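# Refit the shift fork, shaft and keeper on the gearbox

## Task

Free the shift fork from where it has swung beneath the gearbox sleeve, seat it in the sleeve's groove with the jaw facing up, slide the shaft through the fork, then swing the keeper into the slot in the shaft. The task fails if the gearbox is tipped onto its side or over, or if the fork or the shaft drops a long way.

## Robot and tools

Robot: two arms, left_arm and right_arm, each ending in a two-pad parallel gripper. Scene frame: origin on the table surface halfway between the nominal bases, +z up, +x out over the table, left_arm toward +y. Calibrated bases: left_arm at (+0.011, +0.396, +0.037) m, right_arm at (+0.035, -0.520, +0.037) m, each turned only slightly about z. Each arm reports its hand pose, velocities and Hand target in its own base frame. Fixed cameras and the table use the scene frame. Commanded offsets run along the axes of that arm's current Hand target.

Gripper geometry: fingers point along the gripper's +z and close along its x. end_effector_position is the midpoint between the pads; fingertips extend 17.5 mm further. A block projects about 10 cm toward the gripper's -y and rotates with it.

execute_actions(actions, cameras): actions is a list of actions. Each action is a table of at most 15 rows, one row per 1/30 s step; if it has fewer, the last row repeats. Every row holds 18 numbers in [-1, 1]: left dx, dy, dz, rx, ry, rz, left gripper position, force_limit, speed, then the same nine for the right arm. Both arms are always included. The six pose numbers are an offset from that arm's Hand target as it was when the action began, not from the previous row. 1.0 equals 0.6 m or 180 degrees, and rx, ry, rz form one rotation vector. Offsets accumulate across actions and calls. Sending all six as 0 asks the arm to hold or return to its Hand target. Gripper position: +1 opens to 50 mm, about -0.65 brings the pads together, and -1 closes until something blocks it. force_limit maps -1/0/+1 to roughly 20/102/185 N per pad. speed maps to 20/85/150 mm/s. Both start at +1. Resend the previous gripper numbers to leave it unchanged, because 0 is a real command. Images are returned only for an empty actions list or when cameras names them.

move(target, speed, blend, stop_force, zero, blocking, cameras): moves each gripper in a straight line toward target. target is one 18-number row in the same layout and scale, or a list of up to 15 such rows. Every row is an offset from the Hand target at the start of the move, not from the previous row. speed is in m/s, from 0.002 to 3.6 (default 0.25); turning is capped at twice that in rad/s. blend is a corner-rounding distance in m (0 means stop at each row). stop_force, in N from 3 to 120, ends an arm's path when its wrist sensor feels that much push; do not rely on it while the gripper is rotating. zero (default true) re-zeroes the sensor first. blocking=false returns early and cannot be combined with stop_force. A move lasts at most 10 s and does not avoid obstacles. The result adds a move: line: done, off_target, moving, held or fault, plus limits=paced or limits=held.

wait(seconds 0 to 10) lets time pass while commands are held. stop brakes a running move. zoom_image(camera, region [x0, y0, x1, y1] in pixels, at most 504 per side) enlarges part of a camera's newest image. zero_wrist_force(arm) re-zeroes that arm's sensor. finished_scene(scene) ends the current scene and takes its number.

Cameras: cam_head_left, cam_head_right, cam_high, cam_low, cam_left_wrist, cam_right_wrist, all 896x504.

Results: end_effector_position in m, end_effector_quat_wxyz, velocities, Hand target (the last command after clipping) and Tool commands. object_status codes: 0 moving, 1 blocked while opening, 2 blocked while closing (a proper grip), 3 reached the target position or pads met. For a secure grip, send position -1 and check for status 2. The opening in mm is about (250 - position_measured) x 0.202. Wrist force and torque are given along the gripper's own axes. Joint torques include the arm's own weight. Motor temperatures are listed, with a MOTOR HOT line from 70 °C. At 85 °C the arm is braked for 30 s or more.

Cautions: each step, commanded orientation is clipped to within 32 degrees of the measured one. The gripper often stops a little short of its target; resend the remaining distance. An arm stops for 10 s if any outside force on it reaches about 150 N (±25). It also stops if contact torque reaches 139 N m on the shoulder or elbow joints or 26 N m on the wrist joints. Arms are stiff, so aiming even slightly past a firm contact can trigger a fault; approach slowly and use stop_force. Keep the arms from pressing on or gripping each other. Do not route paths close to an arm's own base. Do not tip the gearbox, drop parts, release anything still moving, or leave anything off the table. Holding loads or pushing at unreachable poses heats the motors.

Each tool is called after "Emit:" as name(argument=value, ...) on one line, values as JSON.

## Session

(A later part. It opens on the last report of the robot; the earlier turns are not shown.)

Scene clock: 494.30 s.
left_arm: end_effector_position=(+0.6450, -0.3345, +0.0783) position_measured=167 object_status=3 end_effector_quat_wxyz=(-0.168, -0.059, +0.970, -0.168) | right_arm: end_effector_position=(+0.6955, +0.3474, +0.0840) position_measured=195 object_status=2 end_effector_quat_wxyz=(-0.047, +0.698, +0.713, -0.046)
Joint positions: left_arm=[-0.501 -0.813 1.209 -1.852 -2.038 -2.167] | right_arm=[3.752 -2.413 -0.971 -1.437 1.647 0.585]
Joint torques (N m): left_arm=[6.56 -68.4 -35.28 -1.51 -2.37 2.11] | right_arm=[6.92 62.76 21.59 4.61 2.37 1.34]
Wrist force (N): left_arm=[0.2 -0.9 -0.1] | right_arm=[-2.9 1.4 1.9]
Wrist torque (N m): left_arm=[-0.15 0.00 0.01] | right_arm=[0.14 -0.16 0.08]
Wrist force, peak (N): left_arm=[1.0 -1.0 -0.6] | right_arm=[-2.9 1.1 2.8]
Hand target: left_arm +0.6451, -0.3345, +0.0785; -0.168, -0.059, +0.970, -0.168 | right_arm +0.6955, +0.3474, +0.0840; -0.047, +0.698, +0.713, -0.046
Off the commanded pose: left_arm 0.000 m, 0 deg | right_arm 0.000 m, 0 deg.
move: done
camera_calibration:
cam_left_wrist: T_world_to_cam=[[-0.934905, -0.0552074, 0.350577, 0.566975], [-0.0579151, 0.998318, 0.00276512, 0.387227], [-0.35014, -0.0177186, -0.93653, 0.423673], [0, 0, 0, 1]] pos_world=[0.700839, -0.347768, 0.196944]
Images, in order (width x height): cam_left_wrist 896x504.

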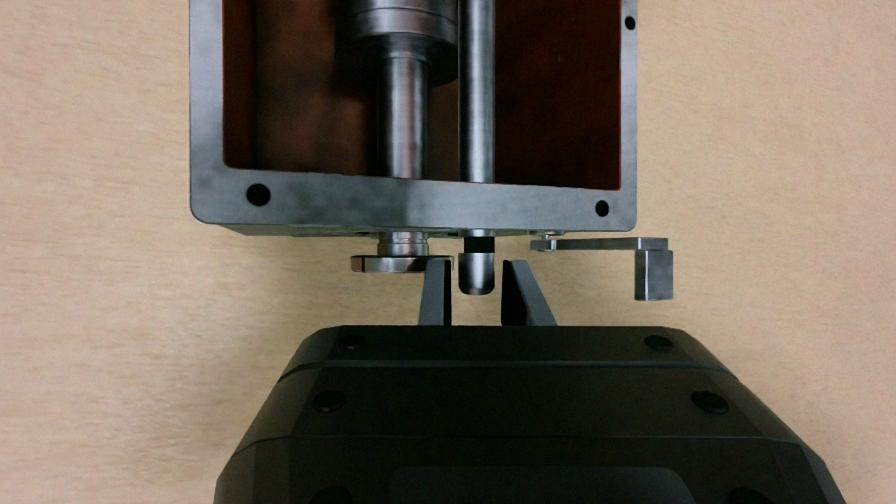

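Emit:
move(target=[[0, 0, 0, 0, 0, 0, -1, -1, -0.5, 0, 0, 0, 0, 0, 0, -1, 0, -1], [0.00505, 0.00018, 0.00052, 0, -0.06566, 0.02261, -1, -1, -0.5, 0, 0, 0, 0, 0, 0, -1, 0, -1], [0.00986, 0.00071, 0.00207, 0, -0.13132, 0.04522, -1, -1, -0.5, 0, 0, 0, 0, 0, 0, -1, 0, -1]], speed=0.07, blend=[0, 0.001, 0], cameras=["cam_left_wrist"])

Scene clock: 500.50 s.
left_arm: end_effector_position=(+0.6390, -0.3349, +0.0793) position_measured=195 object_status=2 end_effector_quat_wxyz=(+0.046, -0.024, +0.985, -0.164) | right_arm: end_effector_position=(+0.6955, +0.3474, +0.0840) position_measured=195 object_status=2 end_effector_quat_wxyz=(-0.047, +0.698, +0.713, -0.046)
Joint positions: left_arm=[-0.592 -0.997 1.601 -2.444 -1.783 -2.24] | right_arm=[3.752 -2.413 -0.971 -1.437 1.647 0.585]
Joint torques (N m): left_arm=[4.06 -41.58 -31.84 -3.88 -3.93 0] | right_arm=[6.88 63.21 21.87 4.57 2.25 1.3]
Wrist force (N): left_arm=[-6.4 1.3 3.7] | right_arm=[-1.3 2.6 1.9]
Wrist torque (N m): left_arm=[-0.05 -0.01 0.05] | right_arm=[0.13 -0.22 0.03]
Wrist force, peak (N): left_arm=[-6.8 0.8 4.1] | right_arm=[-2.9 1.3 2.9]
Hand target: left_arm +0.6391, -0.3348, +0.0793; +0.046, -0.024, +0.985, -0.164 | right_arm +0.6955, +0.3474, +0.0840; -0.047, +0.698, +0.713, -0.046
Off the commanded pose: left_arm 0.000 m, 0 deg | right_arm 0.000 m, 0 deg.
move: done
camera_calibration:
cam_left_wrist: T_world_to_cam=[[-0.995185, -0.058923, -0.0783246, 0.632335], [-0.0594506, 0.998221, 0.00441945, 0.38806], [0.0779249, 0.00905462, -0.996918, 0.162711], [0, 0, 0, 1]] pos_world=[0.639682, -0.351584, 0.210021]
Images, in order (width x height): cam_left_wrist 896x504.

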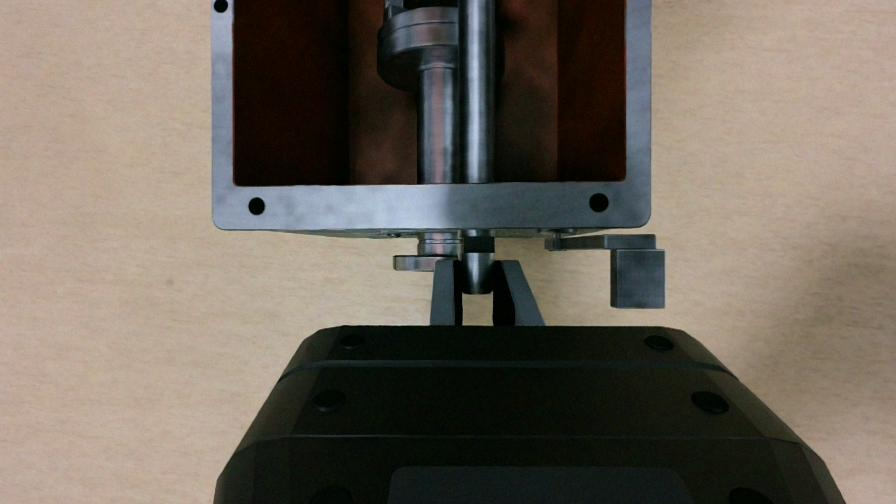

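Emit:
move(target=[[0.00438, 0.00023, 0.00067, 0, -0.06566, 0.02261, -1, -1, -0.5, 0, 0, 0, 0, 0, 0, -1, 0, -1], [0.00853, 0.00079, 0.00228, 0, -0.13132, 0.04522, -1, -1, -0.5, 0, 0, 0, 0, 0, 0, -1, 0, -1]], speed=0.07, blend=[0.001, 0], cameras=["cam_left_wrist"])

Scene clock: 505.57 s.
left_arm: end_effector_position=(+0.6340, -0.3352, +0.0773) position_measured=195 object_status=2 end_effector_quat_wxyz=(+0.258, +0.013, +0.954, -0.151) | right_arm: end_effector_position=(+0.6955, +0.3474, +0.0840) position_measured=195 object_status=2 end_effector_quat_wxyz=(-0.047, +0.698, +0.713, -0.046)
Joint positions: left_arm=[-0.708 -1.043 1.898 -3.028 -1.478 -2.223] | right_arm=[3.752 -2.413 -0.971 -1.437 1.647 0.585]
Joint torques (N m): left_arm=[5.54 -45.26 -30.97 -4.47 -1.71 -1.97] | right_arm=[3.21 63.41 21.92 4.58 2.33 1.28]
Wrist force (N): left_arm=[2.3 4.5 -11.8] | right_arm=[-4.2 1.1 1.4]
Wrist torque (N m): left_arm=[0.25 0.12 0.01] | right_arm=[0.15 -0.18 0.20]
Wrist force, peak (N): left_arm=[2.6 4.5 -12.1] | right_arm=[-4.5 1.1 2.3]
Hand target: left_arm +0.6341, -0.3351, +0.0774; +0.258, +0.013, +0.954, -0.152 | right_arm +0.6955, +0.3474, +0.0840; -0.047, +0.698, +0.713, -0.046
Off the commanded pose: left_arm 0.000 m, 0 deg | right_arm 0.000 m, 0 deg.
move: done
camera_calibration:
cam_left_wrist: T_world_to_cam=[[-0.868962, -0.0507813, -0.492267, 0.581962], [-0.0614378, 0.998096, 0.00548991, 0.389179], [0.491051, 0.0350143, -0.870427, -0.101924], [0, 0, 0, 1]] pos_world=[0.579663, -0.355317, 0.195627]
Images, in order (width x height): cam_left_wrist 896x504.

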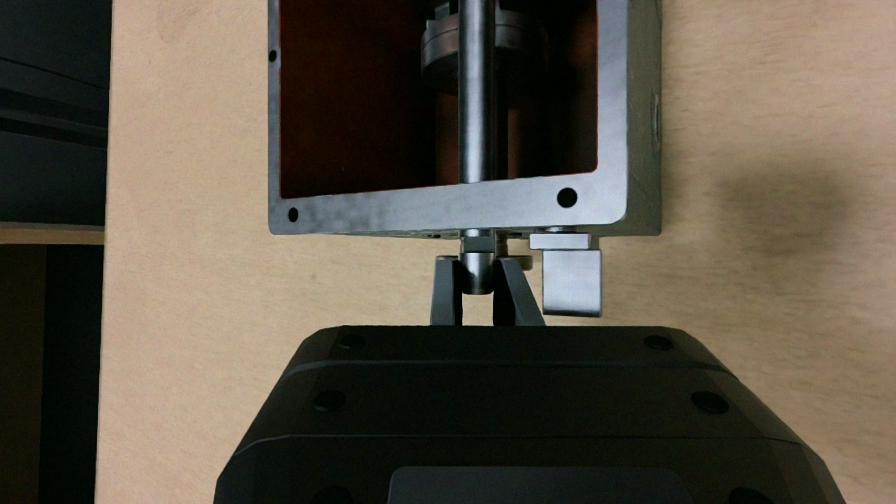

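Emit:
zoom_image(camera="cam_left_wrist", region=[430, 215, 610, 325])

Scaled by 2.800 from the camera's 896x504 image, which has a finer 1280x720 frame.

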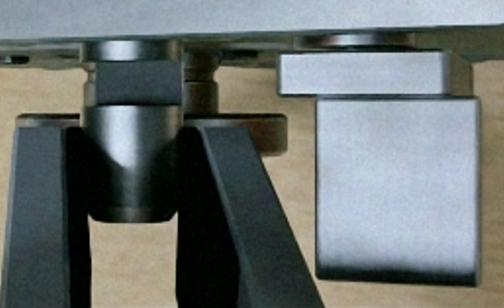

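Emit:
move(target=[[0, 0, 0, 0, 0, 0, -0.1, -1, -0.8, 0, 0, 0, 0, 0, 0, -1, 0, -1], [0, 0, -0.05, 0, 0, 0, -0.1, -1, -0.8, 0, 0, 0, 0, 0, 0, -1, 0, -1], [-0.02898, -0.03225, -0.06807, 0, 0.15758, -0.05427, -0.1, -1, -0.8, 0, 0, 0, 0, 0, 0, -1, 0, -1]], speed=[0.05, 0.06, 0.25], blend=[0, 0.008, 0], cameras=["cam_left_wrist"])

Scene clock: 514.90 s.
left_arm: end_effector_position=(+0.6272, -0.3405, +0.1249) position_measured=167 object_status=3 end_effector_quat_wxyz=(+0.003, -0.031, +0.986, -0.165) | right_arm: end_effector_position=(+0.6955, +0.3474, +0.0840) position_measured=195 object_status=2 end_effector_quat_wxyz=(-0.047, +0.698, +0.713, -0.046)
Joint positions: left_arm=[-0.59 -1.043 1.519 -2.25 -1.835 -2.251] | right_arm=[3.752 -2.413 -0.971 -1.437 1.647 0.585]
Joint torques (N m): left_arm=[-4.05 -54.58 -34.27 -2.33 -2.11 -2.23] | right_arm=[-1.84 62.7 21.56 4.38 2.33 1.1]
Wrist force (N): left_arm=[-0.3 -0.8 0.3] | right_arm=[-3.8 4.3 2.4]
Wrist torque (N m): left_arm=[-0.10 0.03 -0.08] | right_arm=[0.17 -0.18 -0.06]
Wrist force, peak (N): left_arm=[2.1 4.4 -13.0] | right_arm=[-4.4 4.7 1.8]
Hand target: left_arm +0.6272, -0.3406, +0.1251; +0.003, -0.031, +0.986, -0.165 | right_arm +0.6955, +0.3474, +0.0840; -0.047, +0.698, +0.713, -0.046
Off the commanded pose: left_arm 0.000 m, 0 deg | right_arm 0.000 m, 0 deg.
move: done
camera_calibration:
cam_left_wrist: T_world_to_cam=[[-0.998211, -0.0591366, 0.00876338, 0.614796], [-0.0591009, 0.998243, 0.00427839, 0.392542], [-0.00900099, 0.00375281, -0.999952, 0.262276], [0, 0, 0, 1]] pos_world=[0.639256, -0.356479, 0.255196]
Images, in order (width x height): cam_left_wrist 896x504.

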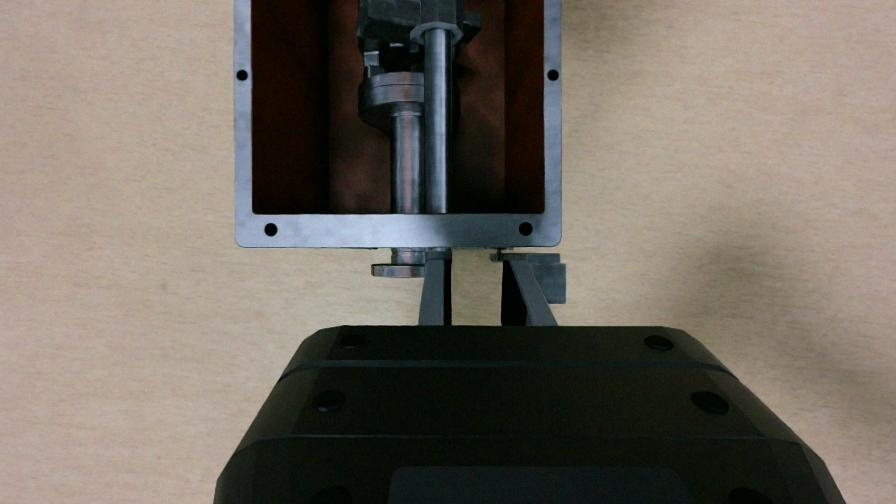

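Emit:
move(target=[0, 0, 0, 0, 0, 0, -0.66, -1, 0, 0, 0, 0, 0, 0, 0, -1, 0, -1], speed=0.1, cameras=["cam_left_wrist"])

Emit:
zoom_image(camera="cam_left_wrist", region=[405, 236, 465, 300])

Scene clock: 515.90 s.
left_arm: end_effector_position=(+0.6272, -0.3406, +0.1251) position_measured=251 object_status=3 end_effector_quat_wxyz=(+0.003, -0.031, +0.986, -0.165) | right_arm: end_effector_position=(+0.6955, +0.3474, +0.0840) position_measured=195 object_status=2 end_effector_quat_wxyz=(-0.047, +0.698, +0.713, -0.046)
Joint positions: left_arm=[-0.59 -1.043 1.519 -2.25 -1.835 -2.251] | right_arm=[3.752 -2.413 -0.971 -1.437 1.647 0.585]
Joint torques (N m): left_arm=[-7.43 -59.97 -33.87 -3.16 -2.71 -2.32] | right_arm=[-3.12 62.74 21.59 4.44 2.31 1.19]
Wrist force (N): left_arm=[-0.4 -1.1 0.2] | right_arm=[-3.6 4.5 1.7]
Wrist torque (N m): left_arm=[-0.14 0.05 -0.07] | right_arm=[0.21 -0.22 -0.06]
Wrist force, peak (N): left_arm=[-0.4 -1.3 0.2] | right_arm=[-4.0 4.4 2.2]
Hand target: left_arm +0.6272, -0.3406, +0.1251; +0.003, -0.031, +0.986, -0.165 | right_arm +0.6955, +0.3474, +0.0840; -0.047, +0.698, +0.713, -0.046
Off the commanded pose: left_arm 0.000 m, 0 deg | right_arm 0.000 m, 0 deg.
move: done
camera_calibration:
cam_left_wrist: T_world_to_cam=[[-0.998211, -0.0591347, 0.0087752, 0.614787], [-0.0591008, 0.998244, 0.00407874, 0.392692], [-0.00900099, 0.00355282, -0.999953, 0.262305], [0, 0, 0, 1]] pos_world=[0.639256, -0.356579, 0.255296]
Images, in order (width x height): cam_left_wrist 896x504.

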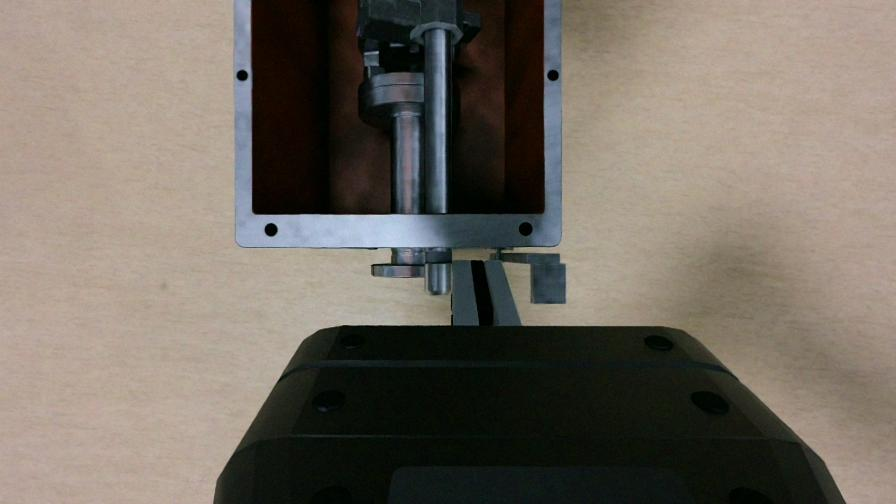

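Scaled by 7.875 from the camera's 896x504 image, which has a finer 1280x720 frame.

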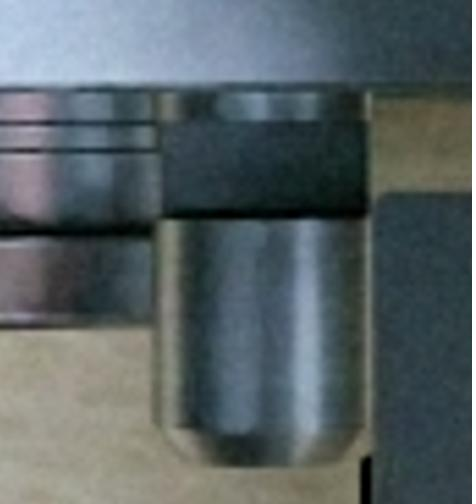

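Emit:
zoom_image(camera="cam_left_wrist", region=[480, 236, 580, 310])

Scaled by 5.040 from the camera's 896x504 image, which has a finer 1280x720 frame.

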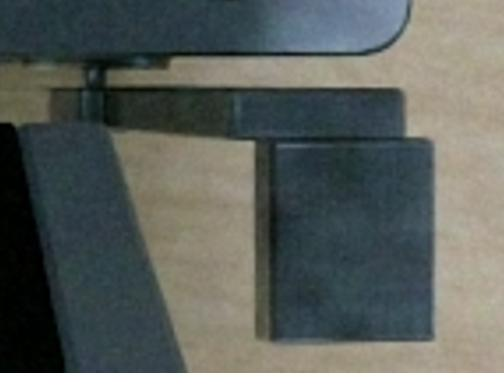

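Emit:
move(target=[[0.0417, 0.0025, -0.0132, 0, 0, 0, -0.66, -1, 0, 0, 0, 0, 0, 0, 0, -1, 0, -1], [0.082, 0.0078, -0.008, 0, 0, 0, -0.66, -1, 0, 0, 0, 0, 0, 0, 0, -1, 0, -1], [0.082, 0.0192, 0.0251, 0, 0, 0, -0.66, -1, 0, 0, 0, 0, 0, 0, 0, -1, 0, -1]], speed=[0.2, 0.2, 0.12], blend=[0.006, 0.006, 0], cameras=["cam_left_wrist"])

Scene clock: 522.20 s.
left_arm: end_effector_position=(+0.5776, -0.3376, +0.1073) position_measured=251 object_status=3 end_effector_quat_wxyz=(+0.003, -0.031, +0.986, -0.165) | right_arm: end_effector_position=(+0.6955, +0.3474, +0.0840) position_measured=195 object_status=2 end_effector_quat_wxyz=(-0.047, +0.698, +0.713, -0.046)
Joint positions: left_arm=[-0.63 -1.118 1.693 -2.36 -1.827 -2.292] | right_arm=[3.752 -2.413 -0.971 -1.437 1.647 0.585]
Joint torques (N m): left_arm=[-3.22 -40.63 -33.23 -4.54 -2.67 0.09] | right_arm=[-3.86 63.13 21.94 4.35 2.26 1.34]
Wrist force (N): left_arm=[-0.6 -1.0 0.3] | right_arm=[-3.8 4.4 2.0]
Wrist torque (N m): left_arm=[-0.10 0.09 -0.06] | right_arm=[0.18 -0.20 -0.06]
Wrist force, peak (N): left_arm=[-3.2 -1.1 0.9] | right_arm=[-4.0 4.5 2.3]
Hand target: left_arm +0.5777, -0.3377, +0.1073; +0.003, -0.031, +0.986, -0.165 | right_arm +0.6955, +0.3474, +0.0840; -0.047, +0.698, +0.713, -0.046
Off the commanded pose: left_arm 0.000 m, 0 deg | right_arm 0.000 m, 0 deg.
move: done
camera_calibration:
cam_left_wrist: T_world_to_cam=[[-0.998211, -0.0591358, 0.00886911, 0.565586], [-0.0591005, 0.998243, 0.00418447, 0.386813], [-0.00910098, 0.00365282, -0.999952, 0.244143], [0, 0, 0, 1]] pos_world=[0.589656, -0.353579, 0.237496]
Images, in order (width x height): cam_left_wrist 896x504.

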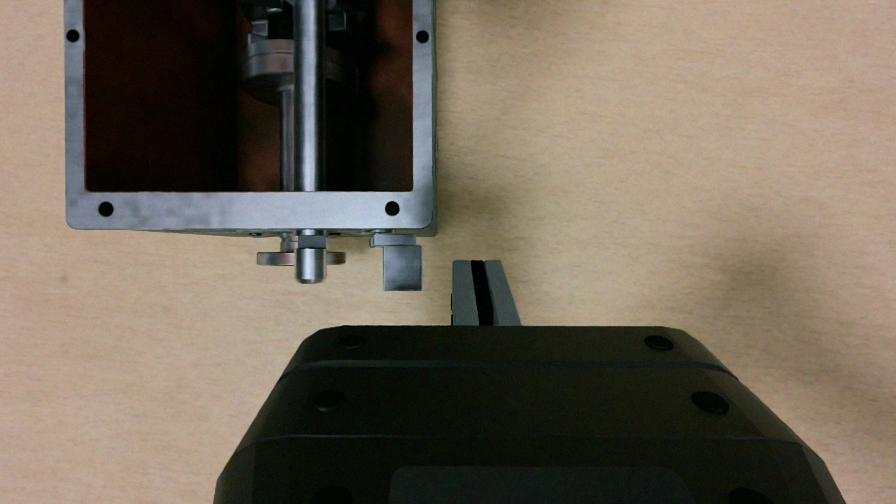

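Emit:
move(target=[[-0.065, 0, 0, 0, 0, 0, -0.66, -1, 0, 0, 0, 0, 0, 0, 0, -1, 0, -1], [-0.0858, 0, 0, 0, 0, 0, -0.66, -1, 0, 0, 0, 0, 0, 0, 0, -1, 0, -1]], speed=0.06, stop_force=25, cameras=["cam_left_wrist"])

Scene clock: 525.37 s.
left_arm: end_effector_position=(+0.6291, -0.3345, +0.1071) position_measured=251 object_status=3 end_effector_quat_wxyz=(+0.003, -0.031, +0.986, -0.165) | right_arm: end_effector_position=(+0.6955, +0.3474, +0.0840) position_measured=195 object_status=2 end_effector_quat_wxyz=(-0.047, +0.698, +0.713, -0.046)
Joint positions: left_arm=[-0.58 -1.024 1.54 -2.287 -1.837 -2.241] | right_arm=[3.752 -2.413 -0.971 -1.437 1.647 0.585]
Joint torques (N m): left_arm=[-7.56 -59.95 -19.98 -2.77 1.18 -2.13] | right_arm=[-3.54 63.19 21.93 4.57 2.3 -2.08]
Wrist force (N): left_arm=[-0.2 -0.8 0.2] | right_arm=[-1.5 9.3 6.1]
Wrist torque (N m): left_arm=[-0.11 0.03 -0.05] | right_arm=[0.27 0.10 1.27]
Wrist force, peak (N): left_arm=[10.2 -0.3 1.5] | right_arm=[-1.5 9.6 6.3]
Hand target: left_arm +0.6291, -0.3345, +0.1071; +0.003, -0.031, +0.986, -0.165 | right_arm +0.6955, +0.3474, +0.0840; -0.047, +0.698, +0.713, -0.046
Off the commanded pose: left_arm 0.000 m, 0 deg | right_arm 0.000 m, 0 deg.
move: done
camera_calibration:
cam_left_wrist: T_world_to_cam=[[-0.998211, -0.0591349, 0.0087752, 0.617102], [-0.0591009, 0.998244, 0.00407874, 0.386783], [-0.00900099, 0.00355282, -0.999953, 0.2443], [0, 0, 0, 1]] pos_world=[0.641056, -0.350479, 0.237296]
Images, in order (width x height): cam_left_wrist 896x504.

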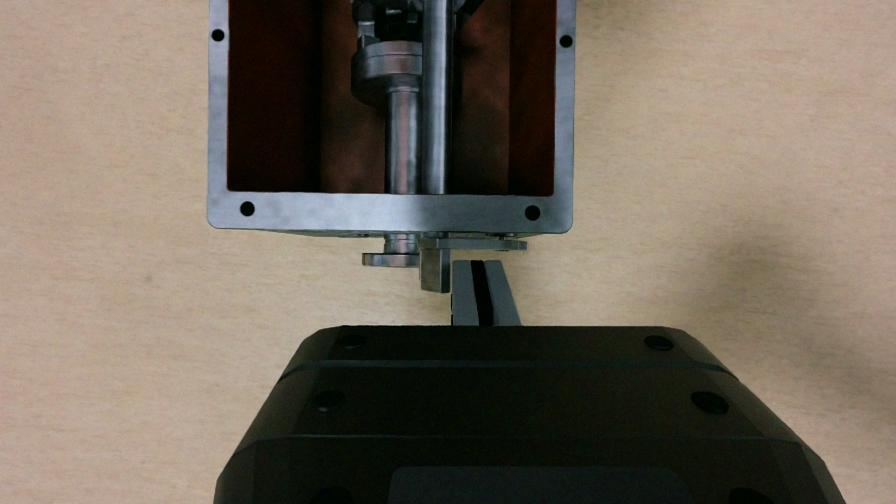

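Emit:
zoom_image(camera="cam_left_wrist", region=[400, 220, 540, 310])

Scaled by 3.600 from the camera's 896x504 image, which has a finer 1280x720 frame.

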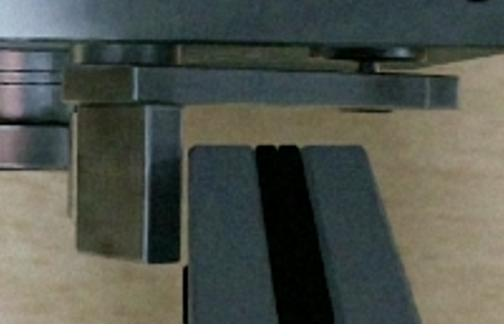

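Emit:
move(target=[[0.00167, 0, 0, 0, 0, 0, -0.66, -1, 0, 0, 0, 0, 0, 0, 0, -1, 0, -1], [0.00167, -0.00868, -0.02521, 0, 0, 0, -0.66, -1, 0, 0, 0, 0, 0, 0, 0, -1, 0, -1], [-0.0257, -0.00642, -0.02247, 0, 0, 0, -0.66, -1, 0, 0, 0, 0, 0, 0, 0, -1, 0, -1]], speed=[0.1, 0.15, 0.15], blend=[0.0005, 0.002, 0], cameras=["cam_left_wrist"])

Scene clock: 531.37 s.
left_arm: end_effector_position=(+0.6444, -0.3327, +0.1210) position_measured=251 object_status=3 end_effector_quat_wxyz=(+0.003, -0.031, +0.986, -0.165) | right_arm: end_effector_position=(+0.6955, +0.3474, +0.0840) position_measured=195 object_status=2 end_effector_quat_wxyz=(-0.047, +0.698, +0.713, -0.046)
Joint positions: left_arm=[-0.566 -1.012 1.478 -2.233 -1.84 -2.226] | right_arm=[3.752 -2.413 -0.971 -1.437 1.647 0.585]
Joint torques (N m): left_arm=[-1.91 -45.56 -30.57 -4.72 0.26 -1.74] | right_arm=[-4.37 63.39 22.12 4.41 2.24 -2.13]
Wrist force (N): left_arm=[-0.2 -1.3 0.3] | right_arm=[-1.0 9.0 5.1]
Wrist torque (N m): left_arm=[-0.20 0.04 -0.03] | right_arm=[0.22 0.07 1.27]
Wrist force, peak (N): left_arm=[0.5 -2.0 -1.3] | right_arm=[-1.3 9.5 6.2]
Hand target: left_arm +0.6445, -0.3328, +0.1210; +0.003, -0.031, +0.986, -0.165 | right_arm +0.6955, +0.3474, +0.0840; -0.047, +0.698, +0.713, -0.046
Off the commanded pose: left_arm 0.000 m, 0 deg | right_arm 0.000 m, 0 deg.
move: done
camera_calibration:
cam_left_wrist: T_world_to_cam=[[-0.998211, -0.059134, 0.00888094, 0.632425], [-0.0591005, 0.998244, 0.00398482, 0.385962], [-0.00910098, 0.00345282, -0.999953, 0.258462], [0, 0, 0, 1]] pos_world=[0.656456, -0.348779, 0.251296]
Images, in order (width x height): cam_left_wrist 896x504.

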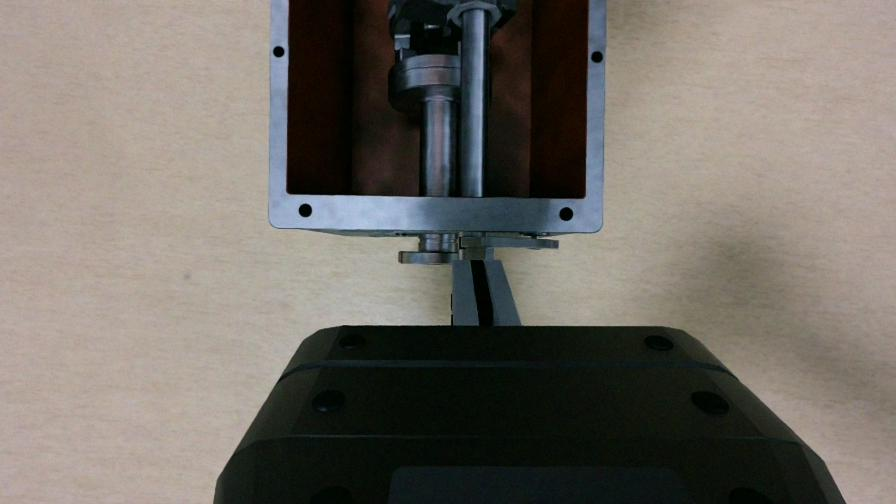

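Emit:
move(target=[[-0.00433, 0.00493, 0.01452, 0, 0, 0, -0.66, -1, 0, 0, 0, 0, 0, 0, 0, -1, 0, -1], [-0.01183, 0.0078, 0.02323, 0, 0, 0, -0.66, -1, 0, 0, 0, 0, 0, 0, 0, -1, 0, -1], [-0.015, 0.00932, 0.02781, 0, 0, 0, -0.66, -1, 0, 0, 0, 0, 0, 0, 0, -1, 0, -1], [-0.01783, 0.01102, 0.03287, 0, 0, 0, -0.66, -1, 0, 0, 0, 0, 0, 0, 0, -1, 0, -1], [-0.02, 0.01278, 0.03808, 0, 0, 0, -0.66, -1, 0, 0, 0, 0, 0, 0, 0, -1, 0, -1], [-0.02133, 0.01379, 0.04108, 0, 0, 0, -0.66, -1, 0, 0, 0, 0, 0, 0, 0, -1, 0, -1], [-0.02183, 0.01459, 0.04345, 0, 0, 0, -0.66, -1, 0, 0, 0, 0, 0, 0, 0, -1, 0, -1]], speed=[0.05, 0.03, 0.025, 0.025, 0.025, 0.02, 0.02], stop_force=22, cameras=["cam_left_wrist"])

Scene clock: 536.70 s.
left_arm: end_effector_position=(+0.6568, -0.3322, +0.0958) position_measured=251 object_status=3 end_effector_quat_wxyz=(+0.003, -0.031, +0.986, -0.165) | right_arm: end_effector_position=(+0.6955, +0.3474, +0.0840) position_measured=195 object_status=2 end_effector_quat_wxyz=(-0.047, +0.698, +0.713, -0.046)
Joint positions: left_arm=[-0.555 -0.96 1.463 -2.268 -1.842 -2.216] | right_arm=[3.752 -2.413 -0.971 -1.437 1.647 0.585]
Joint torques (N m): left_arm=[-12.18 -48.65 -5.8 -2.09 0.68 -2.09] | right_arm=[-4.63 62.86 22.19 4.47 2.31 -2.2]
Wrist force (N): left_arm=[-3.0 -0.3 -19.2] | right_arm=[-1.2 9.3 5.9]
Wrist torque (N m): left_arm=[-0.10 0.10 -0.07] | right_arm=[0.27 0.07 1.27]
Wrist force, peak (N): left_arm=[3.3 -0.6 -38.4] | right_arm=[-1.4 9.5 6.1]
Hand target: left_arm +0.6568, -0.3322, +0.0958; +0.003, -0.031, +0.986, -0.165 (not the last commanded pose) | right_arm +0.6955, +0.3474, +0.0840; -0.047, +0.698, +0.713, -0.046
Off the commanded pose: left_arm 0.002 m, 0 deg | right_arm 0.000 m, 0 deg.
move: contact (left_arm); path passed 5 of 7 targets
camera_calibration:
cam_left_wrist: T_world_to_cam=[[-0.998213, -0.0591331, 0.00858739, 0.645131], [-0.0591017, 0.998244, 0.00386727, 0.386224], [-0.008801, 0.00335283, -0.999956, 0.23314], [0, 0, 0, 1]] pos_world=[0.668856, -0.348179, 0.226096]
Images, in order (width x height): cam_left_wrist 896x504.

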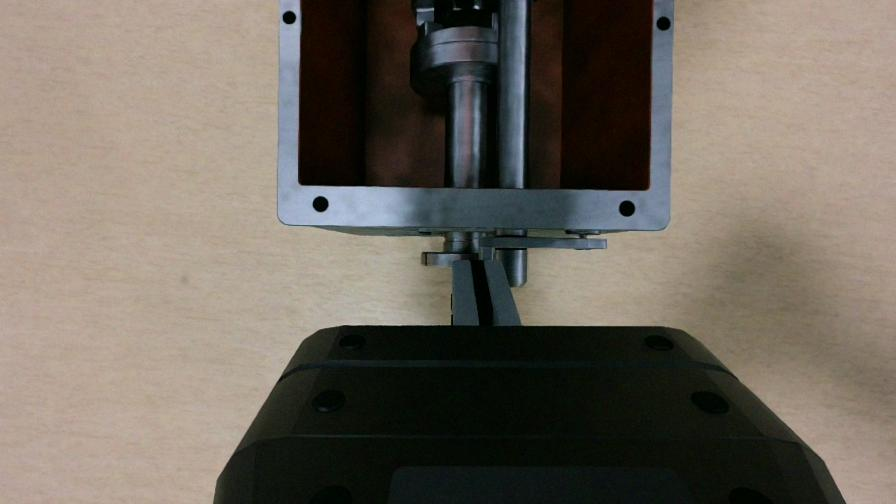

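Emit:
move(target=[[0, -0.01357, -0.0394, 0, 0, 0, -0.66, -1, 0, 0, 0, 0, 0, 0, 0, -1, 0, -1], [-0.03667, -0.0084, -0.05, 0, 0, 0, -0.66, -1, 0, 0, 0, 0, 0, 0, 0, -1, 0, -1]], speed=[0.08, 0.15], blend=[0.01, 0], cameras=["cam_left_wrist", "cam_head_left"])

Emit:
zoom_image(camera="cam_left_wrist", region=[480, 215, 620, 300])

Scene clock: 538.63 s.
left_arm: end_effector_position=(+0.6785, -0.3259, +0.1257) position_measured=251 object_status=3 end_effector_quat_wxyz=(+0.003, -0.031, +0.986, -0.165) end_effector_velocity=(+0.002, +0.000, +0.003) end_effector_angular_velocity=(-0.001, -0.005, +0.001) | right_arm: end_effector_position=(+0.6955, +0.3474, +0.0840) position_measured=195 object_status=2 end_effector_quat_wxyz=(-0.047, +0.698, +0.713, -0.046)
Joint positions: left_arm=[-0.531 -0.953 1.364 -2.17 -1.847 -2.191] | right_arm=[3.752 -2.413 -0.971 -1.437 1.647 0.585]
Joint velocities: left_arm=[0.001 -0.001 -0.005 0.002 0.002 0] | right_arm=[within noise]
Joint torques (N m): left_arm=[5.05 -49.32 -35.07 -2.91 0.8 -0.75] | right_arm=[-4.15 63.05 22 4.36 2.2 -2.1]
Wrist force (N): left_arm=[-0.5 -0.7 0.2] | right_arm=[-1.6 9.1 6.1]
Wrist torque (N m): left_arm=[-0.09 0.06 0.05] | right_arm=[0.24 0.11 1.27]
Wrist force, peak (N): left_arm=[-3.1 -0.1 -19.9] | right_arm=[-1.5 9.5 6.2]
Hand target: left_arm +0.6786, -0.3258, +0.1257; +0.003, -0.031, +0.986, -0.165 | right_arm +0.6955, +0.3474, +0.0840; -0.047, +0.698, +0.713, -0.046
Off the commanded pose: left_arm 0.000 m, 0 deg | right_arm 0.000 m, 0 deg.
move: done
camera_calibration:
cam_left_wrist: T_world_to_cam=[[-0.998212, -0.0591322, 0.00869312, 0.666786], [-0.0591013, 0.998245, 0.00377335, 0.38102], [-0.00890099, 0.00325283, -0.999955, 0.263242], [0, 0, 0, 1]] pos_world=[0.690456, -0.341779, 0.255996]
Images, in order (width x height): cam_head_left 896x504, cam_left_wrist 896x504.

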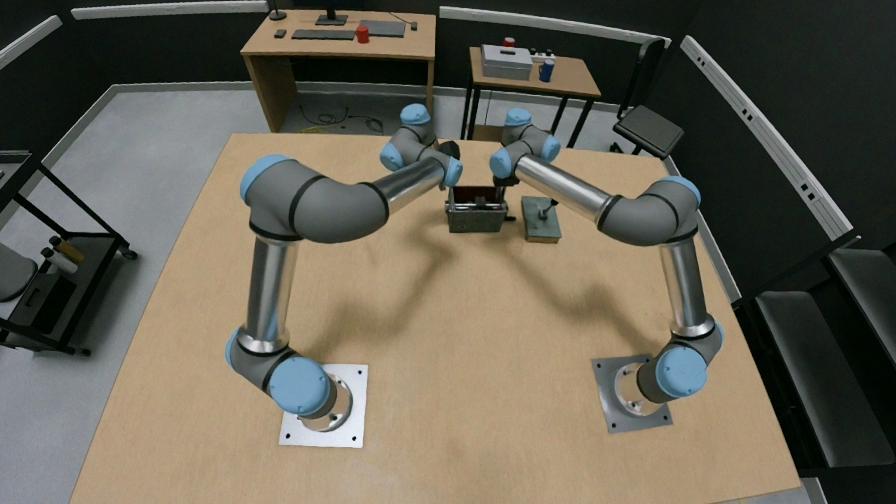

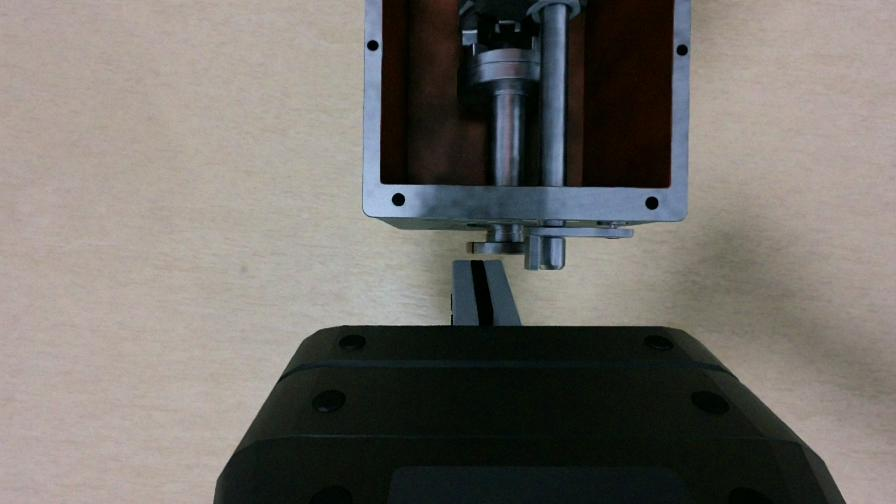

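Scaled by 3.600 from the camera's 896x504 image, which has a finer 1280x720 frame.

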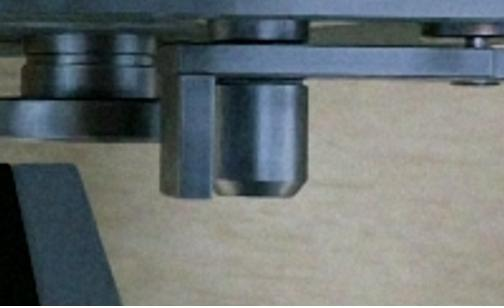

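Emit:
move(target=[[0, 0, 0, 0, 0, 0, -0.66, -1, 0, 0, 0, 0, 0, 0, 0, 0.05, 0, -1], [0, 0, 0, 0, 0, 0, -0.66, -1, 0, 0, 0, -0.1, 0, 0, 0, 0.05, 0, -1]], speed=[0.05, 0.1], cameras=["cam_left_wrist", "cam_right_wrist"])

Scene clock: 542.17 s.
left_arm: end_effector_position=(+0.6786, -0.3258, +0.1257) position_measured=251 object_status=3 end_effector_quat_wxyz=(+0.003, -0.031, +0.986, -0.165) | right_arm: end_effector_position=(+0.7034, +0.3473, +0.1434) position_measured=145 object_status=3 end_effector_quat_wxyz=(-0.047, +0.698, +0.713, -0.046)
Joint positions: left_arm=[-0.531 -0.953 1.364 -2.169 -1.846 -2.191] | right_arm=[3.746 -2.404 -0.833 -1.584 1.646 0.579]
Joint torques (N m): left_arm=[7.3 -43.31 -34.45 -2.17 1.13 1.88] | right_arm=[3.09 62.57 31.98 2.89 -0.88 0.8]
Wrist force (N): left_arm=[-0.4 -1.1 -0.3] | right_arm=[0.5 2.4 2.4]
Wrist torque (N m): left_arm=[-0.15 0.04 0.06] | right_arm=[0.06 -0.11 0.51]
Wrist force, peak (N): left_arm=[-0.7 -1.0 -0.2] | right_arm=[-1.0 9.5 6.3]
Hand target: left_arm +0.6786, -0.3258, +0.1257; +0.003, -0.031, +0.986, -0.165 | right_arm +0.7034, +0.3474, +0.1435; -0.047, +0.698, +0.713, -0.046
Off the commanded pose: left_arm 0.000 m, 0 deg | right_arm 0.000 m, 0 deg.
move: done
camera_calibration:
cam_left_wrist: T_world_to_cam=[[-0.998213, -0.0591331, 0.00858739, 0.666914], [-0.0591017, 0.998244, 0.00386727, 0.381002], [-0.008801, 0.00335283, -0.999956, 0.263208], [0, 0, 0, 1]] pos_world=[0.690556, -0.341779, 0.255996]
cam_right_wrist: T_world_to_cam=[[-0.0195155, 0.9995, 0.0248778, -0.33255], [0.979478, 0.0141201, 0.201058, -0.701328], [0.200606, 0.028291, -0.979263, 0.118238], [0, 0, 0, 1]] pos_world=[0.656726, 0.338941, 0.265067]
Images, in order (width x height): cam_left_wrist 896x504, cam_right_wrist 896x504.

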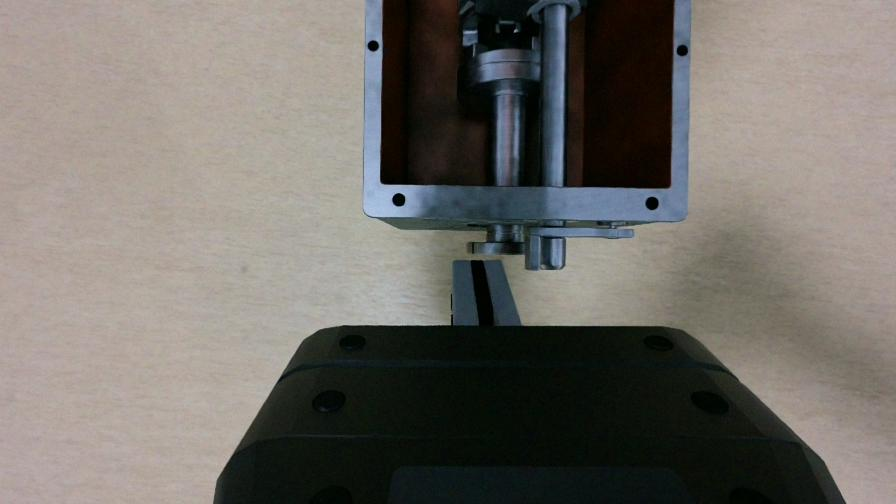

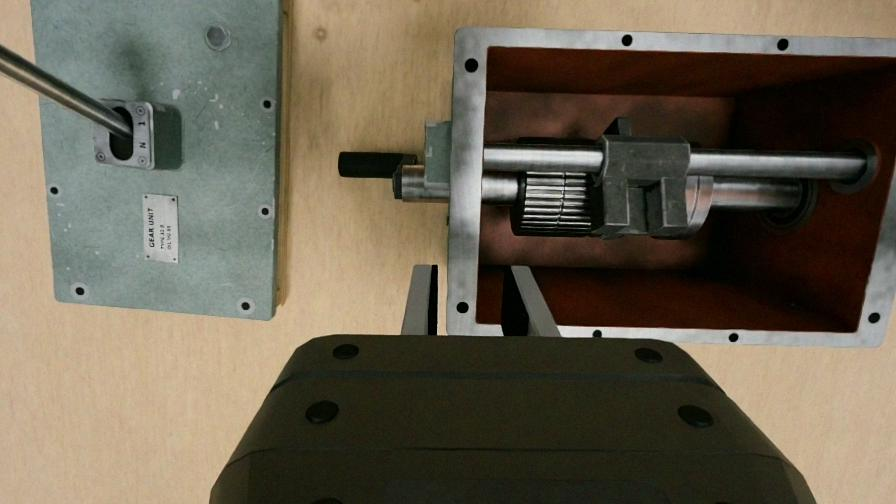

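Emit:
zoom_image(camera="cam_right_wrist", region=[400, 90, 740, 270])

Scaled by 1.482 from the camera's 896x504 image, which has a finer 1280x720 frame.

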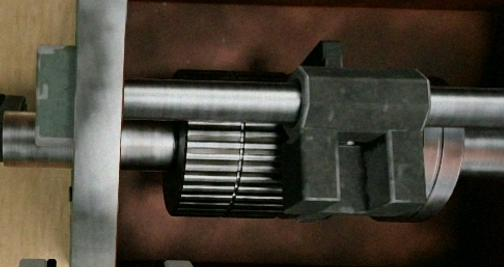

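Emit:
move(target=[0.0757, 0.0833, 0.0436, 0.1944, 0, 0, -0.66, -1, 0, 0, 0, -0.1, 0, 0, 0, 0.05, 0, -1], speed=0.25, cameras=["cam_left_wrist"])

Emit:
zoom_image(camera="cam_left_wrist", region=[380, 130, 560, 250])

Scene clock: 545.57 s.
left_arm: end_effector_position=(+0.6307, -0.2900, +0.0849) position_measured=251 object_status=3 end_effector_quat_wxyz=(+0.012, -0.029, +0.891, -0.454) | right_arm: end_effector_position=(+0.7113, +0.3474, +0.2028) position_measured=145 object_status=3 end_effector_quat_wxyz=(-0.047, +0.698, +0.713, -0.046)
Joint positions: left_arm=[-0.345 -0.882 1.758 -2.943 -2.409 -2.206] | right_arm=[3.74 -2.428 -0.638 -1.756 1.645 0.573]
Joint torques (N m): left_arm=[2.07 -47.36 -23.81 -5.2 -3.75 1.84] | right_arm=[-3.15 75.08 25.11 4.73 -1.45 -0.48]
Wrist force (N): left_arm=[-0.8 -0.9 0.9] | right_arm=[0.0 2.8 2.4]
Wrist torque (N m): left_arm=[0.02 0.08 -0.04] | right_arm=[0.15 -0.04 0.56]
Wrist force, peak (N): left_arm=[-0.8 -2.5 -0.2] | right_arm=[0.3 2.8 2.9]
Hand target: left_arm +0.6307, -0.2900, +0.0849; +0.012, -0.029, +0.891, -0.454 | right_arm +0.7112, +0.3474, +0.2029; -0.047, +0.698, +0.713, -0.046
Off the commanded pose: left_arm 0.000 m, 0 deg | right_arm 0.000 m, 0 deg.
move: done
camera_calibration:
cam_left_wrist: T_world_to_cam=[[-0.998349, -0.057146, 0.0057935, 0.62247], [-0.0502458, 0.819999, -0.570156, 0.334089], [0.0278314, -0.569505, -0.821516, 0.0174362], [0, 0, 0, 1]] pos_world=[0.637743, -0.228451, 0.2012]
Images, in order (width x height): cam_left_wrist 896x504.

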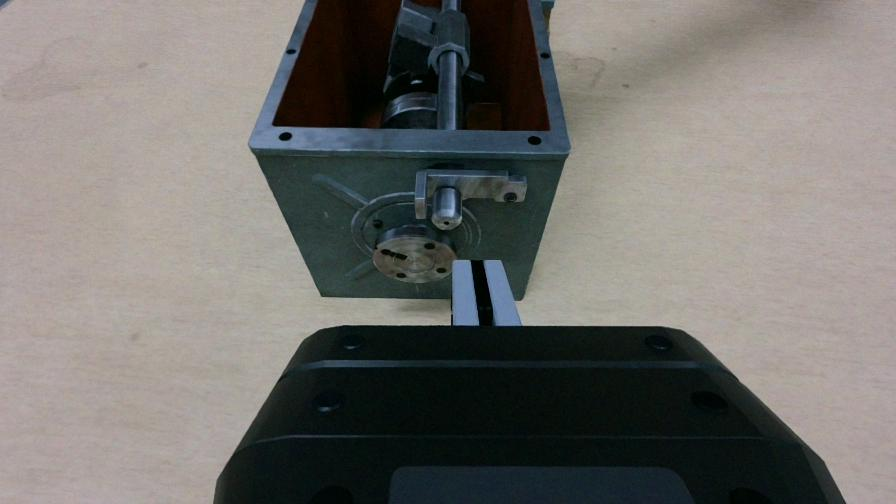

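Scaled by 2.800 from the camera's 896x504 image, which has a finer 1280x720 frame.

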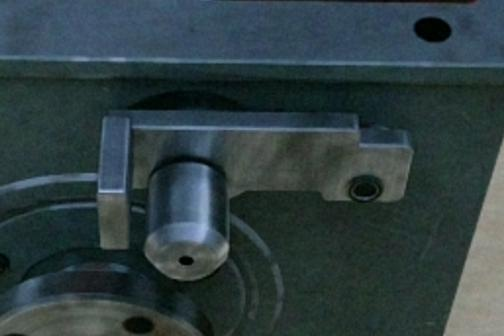

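Emit:
finished_scene(scene=2)

The scene is finished: the task was done.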